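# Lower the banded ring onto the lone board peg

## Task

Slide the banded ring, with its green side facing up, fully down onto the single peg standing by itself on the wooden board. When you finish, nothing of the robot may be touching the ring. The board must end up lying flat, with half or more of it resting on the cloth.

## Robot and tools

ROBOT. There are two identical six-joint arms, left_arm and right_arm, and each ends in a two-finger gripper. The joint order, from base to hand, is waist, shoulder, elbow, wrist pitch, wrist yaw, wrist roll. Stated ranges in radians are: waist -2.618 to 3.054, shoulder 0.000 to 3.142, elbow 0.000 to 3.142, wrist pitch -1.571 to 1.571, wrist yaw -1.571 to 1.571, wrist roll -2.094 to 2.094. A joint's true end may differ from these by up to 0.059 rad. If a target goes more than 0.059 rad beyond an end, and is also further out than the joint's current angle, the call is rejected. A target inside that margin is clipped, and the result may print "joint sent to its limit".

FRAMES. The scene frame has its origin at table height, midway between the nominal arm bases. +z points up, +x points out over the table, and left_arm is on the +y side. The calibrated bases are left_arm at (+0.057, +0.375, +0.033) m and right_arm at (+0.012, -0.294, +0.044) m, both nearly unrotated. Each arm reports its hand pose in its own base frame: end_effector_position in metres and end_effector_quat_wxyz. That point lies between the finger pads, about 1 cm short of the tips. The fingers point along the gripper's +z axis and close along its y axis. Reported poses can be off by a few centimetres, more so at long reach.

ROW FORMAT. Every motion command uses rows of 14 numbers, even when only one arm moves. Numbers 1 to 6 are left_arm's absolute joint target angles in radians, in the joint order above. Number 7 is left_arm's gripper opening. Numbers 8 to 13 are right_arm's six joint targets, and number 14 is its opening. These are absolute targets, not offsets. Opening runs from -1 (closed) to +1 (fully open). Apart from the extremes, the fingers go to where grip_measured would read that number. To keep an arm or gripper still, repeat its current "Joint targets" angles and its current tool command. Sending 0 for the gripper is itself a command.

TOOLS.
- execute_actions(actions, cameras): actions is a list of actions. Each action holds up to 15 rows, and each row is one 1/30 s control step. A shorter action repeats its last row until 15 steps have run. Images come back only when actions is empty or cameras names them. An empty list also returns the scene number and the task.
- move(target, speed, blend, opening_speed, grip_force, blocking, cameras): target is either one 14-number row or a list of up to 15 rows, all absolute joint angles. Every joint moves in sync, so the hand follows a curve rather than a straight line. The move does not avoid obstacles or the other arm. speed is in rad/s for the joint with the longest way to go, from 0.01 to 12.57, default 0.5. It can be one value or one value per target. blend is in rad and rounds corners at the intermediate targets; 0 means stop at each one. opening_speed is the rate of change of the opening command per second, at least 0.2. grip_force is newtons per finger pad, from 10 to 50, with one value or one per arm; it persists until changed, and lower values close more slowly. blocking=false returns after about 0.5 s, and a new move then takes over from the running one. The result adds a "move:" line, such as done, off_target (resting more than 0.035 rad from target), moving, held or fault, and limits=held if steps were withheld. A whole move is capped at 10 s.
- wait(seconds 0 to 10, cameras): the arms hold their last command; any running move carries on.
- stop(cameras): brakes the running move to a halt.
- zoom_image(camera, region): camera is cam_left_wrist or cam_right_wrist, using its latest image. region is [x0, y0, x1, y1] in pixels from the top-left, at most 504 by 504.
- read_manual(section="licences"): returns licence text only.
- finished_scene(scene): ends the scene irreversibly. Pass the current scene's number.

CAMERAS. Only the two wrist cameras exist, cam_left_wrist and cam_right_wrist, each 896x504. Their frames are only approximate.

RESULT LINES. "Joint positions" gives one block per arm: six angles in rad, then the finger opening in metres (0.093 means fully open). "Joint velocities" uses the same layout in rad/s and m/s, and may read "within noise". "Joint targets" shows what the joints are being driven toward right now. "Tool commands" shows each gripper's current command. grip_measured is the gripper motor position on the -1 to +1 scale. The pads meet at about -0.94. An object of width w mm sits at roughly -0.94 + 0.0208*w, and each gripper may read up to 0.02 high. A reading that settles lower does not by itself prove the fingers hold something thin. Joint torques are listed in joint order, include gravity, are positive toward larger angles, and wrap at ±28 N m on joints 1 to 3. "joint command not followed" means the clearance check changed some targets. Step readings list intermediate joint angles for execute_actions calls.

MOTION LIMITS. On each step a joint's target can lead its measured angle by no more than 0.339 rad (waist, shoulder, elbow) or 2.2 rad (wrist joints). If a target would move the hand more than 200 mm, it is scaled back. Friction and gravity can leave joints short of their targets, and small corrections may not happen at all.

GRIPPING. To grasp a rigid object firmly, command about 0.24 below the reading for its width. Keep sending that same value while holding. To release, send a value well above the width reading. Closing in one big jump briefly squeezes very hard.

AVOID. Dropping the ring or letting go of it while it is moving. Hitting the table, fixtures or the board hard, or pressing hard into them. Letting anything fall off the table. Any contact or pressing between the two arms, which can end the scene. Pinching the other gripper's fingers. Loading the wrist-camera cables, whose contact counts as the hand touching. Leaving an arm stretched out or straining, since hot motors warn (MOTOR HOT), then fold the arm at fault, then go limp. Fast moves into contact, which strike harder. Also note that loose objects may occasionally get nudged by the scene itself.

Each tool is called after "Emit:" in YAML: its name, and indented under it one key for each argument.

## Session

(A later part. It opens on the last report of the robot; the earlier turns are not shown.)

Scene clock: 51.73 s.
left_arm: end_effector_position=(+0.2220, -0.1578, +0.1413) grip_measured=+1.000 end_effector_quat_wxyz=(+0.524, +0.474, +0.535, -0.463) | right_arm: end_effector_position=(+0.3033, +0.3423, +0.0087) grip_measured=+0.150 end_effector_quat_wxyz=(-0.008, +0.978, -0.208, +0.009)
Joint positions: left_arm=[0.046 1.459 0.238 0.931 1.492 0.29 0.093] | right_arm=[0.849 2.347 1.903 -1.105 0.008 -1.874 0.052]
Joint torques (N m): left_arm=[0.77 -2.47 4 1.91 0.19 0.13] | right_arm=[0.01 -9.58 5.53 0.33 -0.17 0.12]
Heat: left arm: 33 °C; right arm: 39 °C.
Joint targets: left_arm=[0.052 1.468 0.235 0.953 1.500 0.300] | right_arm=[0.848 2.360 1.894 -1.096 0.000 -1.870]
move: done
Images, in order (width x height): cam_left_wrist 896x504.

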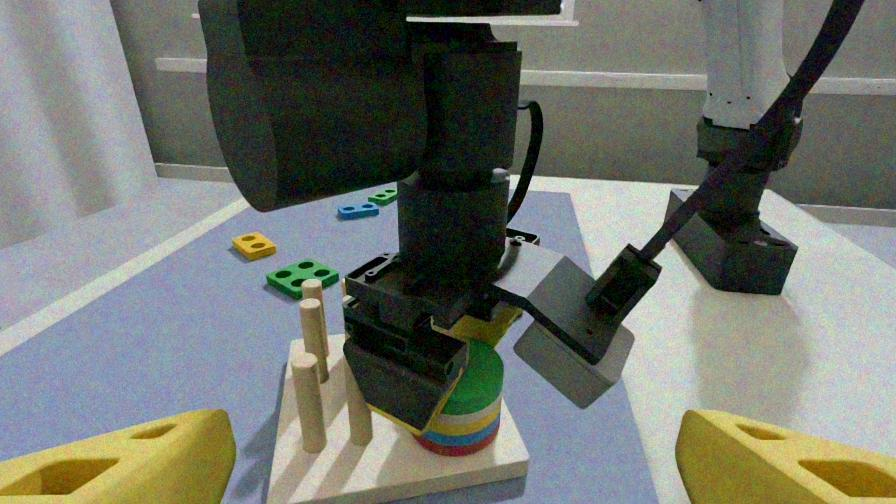

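Emit:
move:
  target: [0.052, 1.468, 0.235, 0.953, 1.5, 0.3, 1, 0.848, 2.36, 1.880, -1.0795, 0, -1.87, 0.02]
  speed: 0.08
  cameras: ["cam_left_wrist"]

Emit:
zoom_image:
  camera: "cam_left_wrist"
  region: [370, 270, 570, 490]

Scene clock: 52.90 s.
left_arm: end_effector_position=(+0.2220, -0.1578, +0.1413) grip_measured=+1.000 end_effector_quat_wxyz=(+0.524, +0.474, +0.535, -0.463) | right_arm: end_effector_position=(+0.3033, +0.3423, +0.0067) grip_measured=+0.150 end_effector_quat_wxyz=(-0.008, +0.978, -0.208, +0.009)
Joint positions: left_arm=[0.046 1.459 0.238 0.931 1.492 0.29 0.093] | right_arm=[0.849 2.347 1.895 -1.095 0.008 -1.874 0.052]
Joint torques (N m): left_arm=[0.68 -2.5 3.95 1.93 0.19 0.13] | right_arm=[0.03 -9.57 4.94 0.44 -0.17 0.12]
Heat: left arm: 33 °C; right arm: 39 °C.
Joint targets: left_arm=[0.052 1.468 0.235 0.953 1.500 0.300] | right_arm=[0.848 2.360 1.880 -1.080 0.000 -1.870]
move: done
Images, in order (width x height): cam_left_wrist 896x504.

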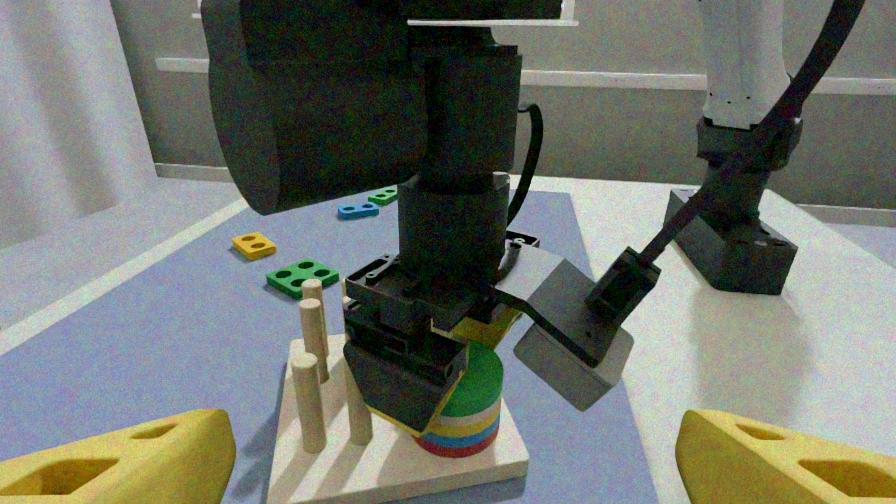

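Scaled by 2.291 from the camera's 896x504 image, which has a finer 1280x720 frame.

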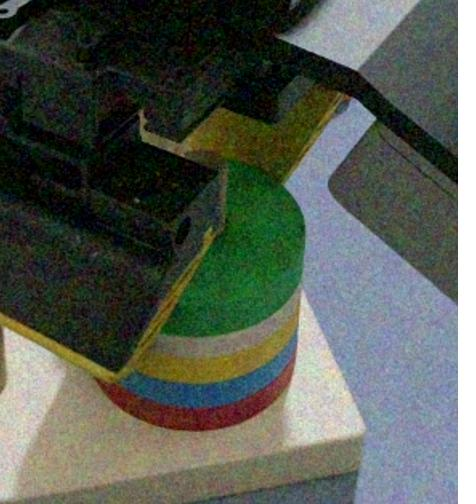

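Emit:
move:
  target:
    - [0.052, 1.468, 0.235, 0.953, 1.5, 0.3, 1, 0.848, 2.36, 1.880, -1.0795, 0, -1.87, 0.62]
    - [0.052, 1.468, 0.235, 0.953, 1.5, 0.3, 1, 0.848, 2.36, 1.918, -1.099, 0, -1.87, 0.62]
    - [0.052, 1.468, 0.235, 0.953, 1.5, 0.3, 1, 0.849, 2.36, 2.0475, -1.2415, 0, -1.87, 0.62]
    - [0.052, 1.468, 0.235, 0.953, 1.5, 0.3, 1, 0.849, 2.36, 2.208, -1.402, 0, -1.87, 0.62]
  speed: [0.3, 0.2, 0.25, 0.5]
  blend: [0, 0, 0.03, 0]
  opening_speed: 0.8
  cameras: ["all"]

Emit:
zoom_image:
  camera: "cam_left_wrist"
  region: [370, 270, 570, 490]

Scene clock: 58.03 s.
left_arm: end_effector_position=(+0.2220, -0.1578, +0.1413) grip_measured=+1.000 end_effector_quat_wxyz=(+0.524, +0.474, +0.535, -0.463) | right_arm: end_effector_position=(+0.3043, +0.3435, +0.0778) grip_measured=+0.619 end_effector_quat_wxyz=(-0.002, +0.978, -0.208, +0.006)
Joint positions: left_arm=[0.046 1.459 0.238 0.931 1.492 0.29 0.093] | right_arm=[0.849 2.347 2.179 -1.393 0.008 -1.874 0.075]
Joint torques (N m): left_arm=[0.77 -2.43 3.97 1.93 0.19 0.14] | right_arm=[0.14 -9.62 9.26 0.14 -0.16 0.13]
Heat: left arm: 33 °C; right arm: 40 °C.
Joint targets: left_arm=[0.052 1.468 0.235 0.953 1.500 0.300] | right_arm=[0.849 2.360 2.208 -1.402 0.000 -1.870]
move: done

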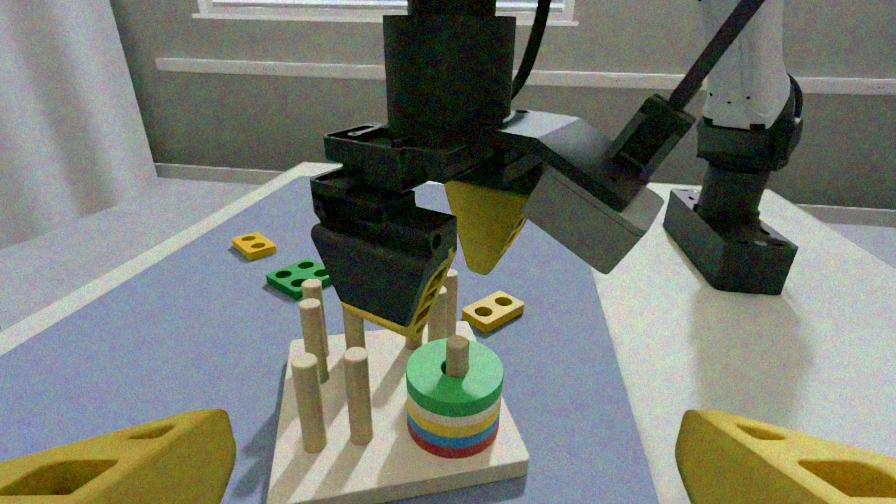

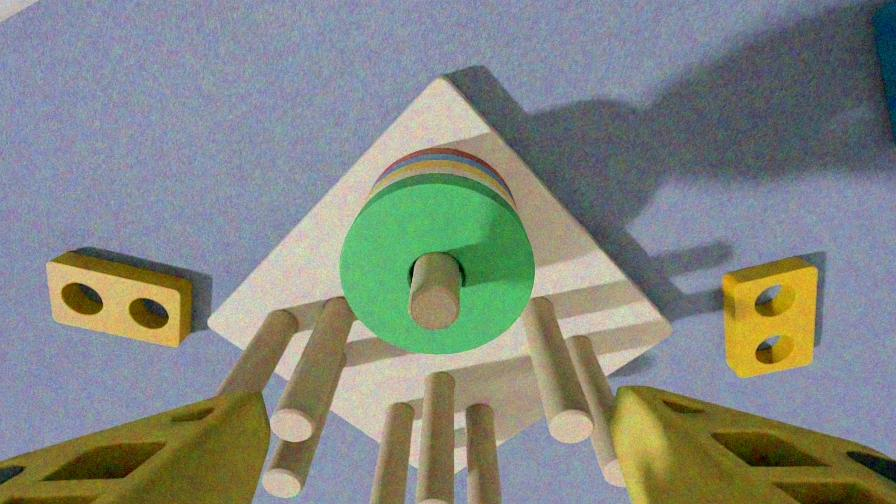

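Scaled by 2.291 from the camera's 896x504 image, which has a finer 1280x720 frame.

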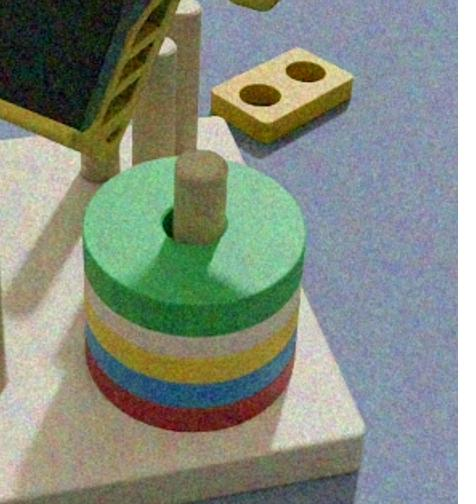

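Emit:
finished_scene:
  scene: 1

The scene is finished: the task was done.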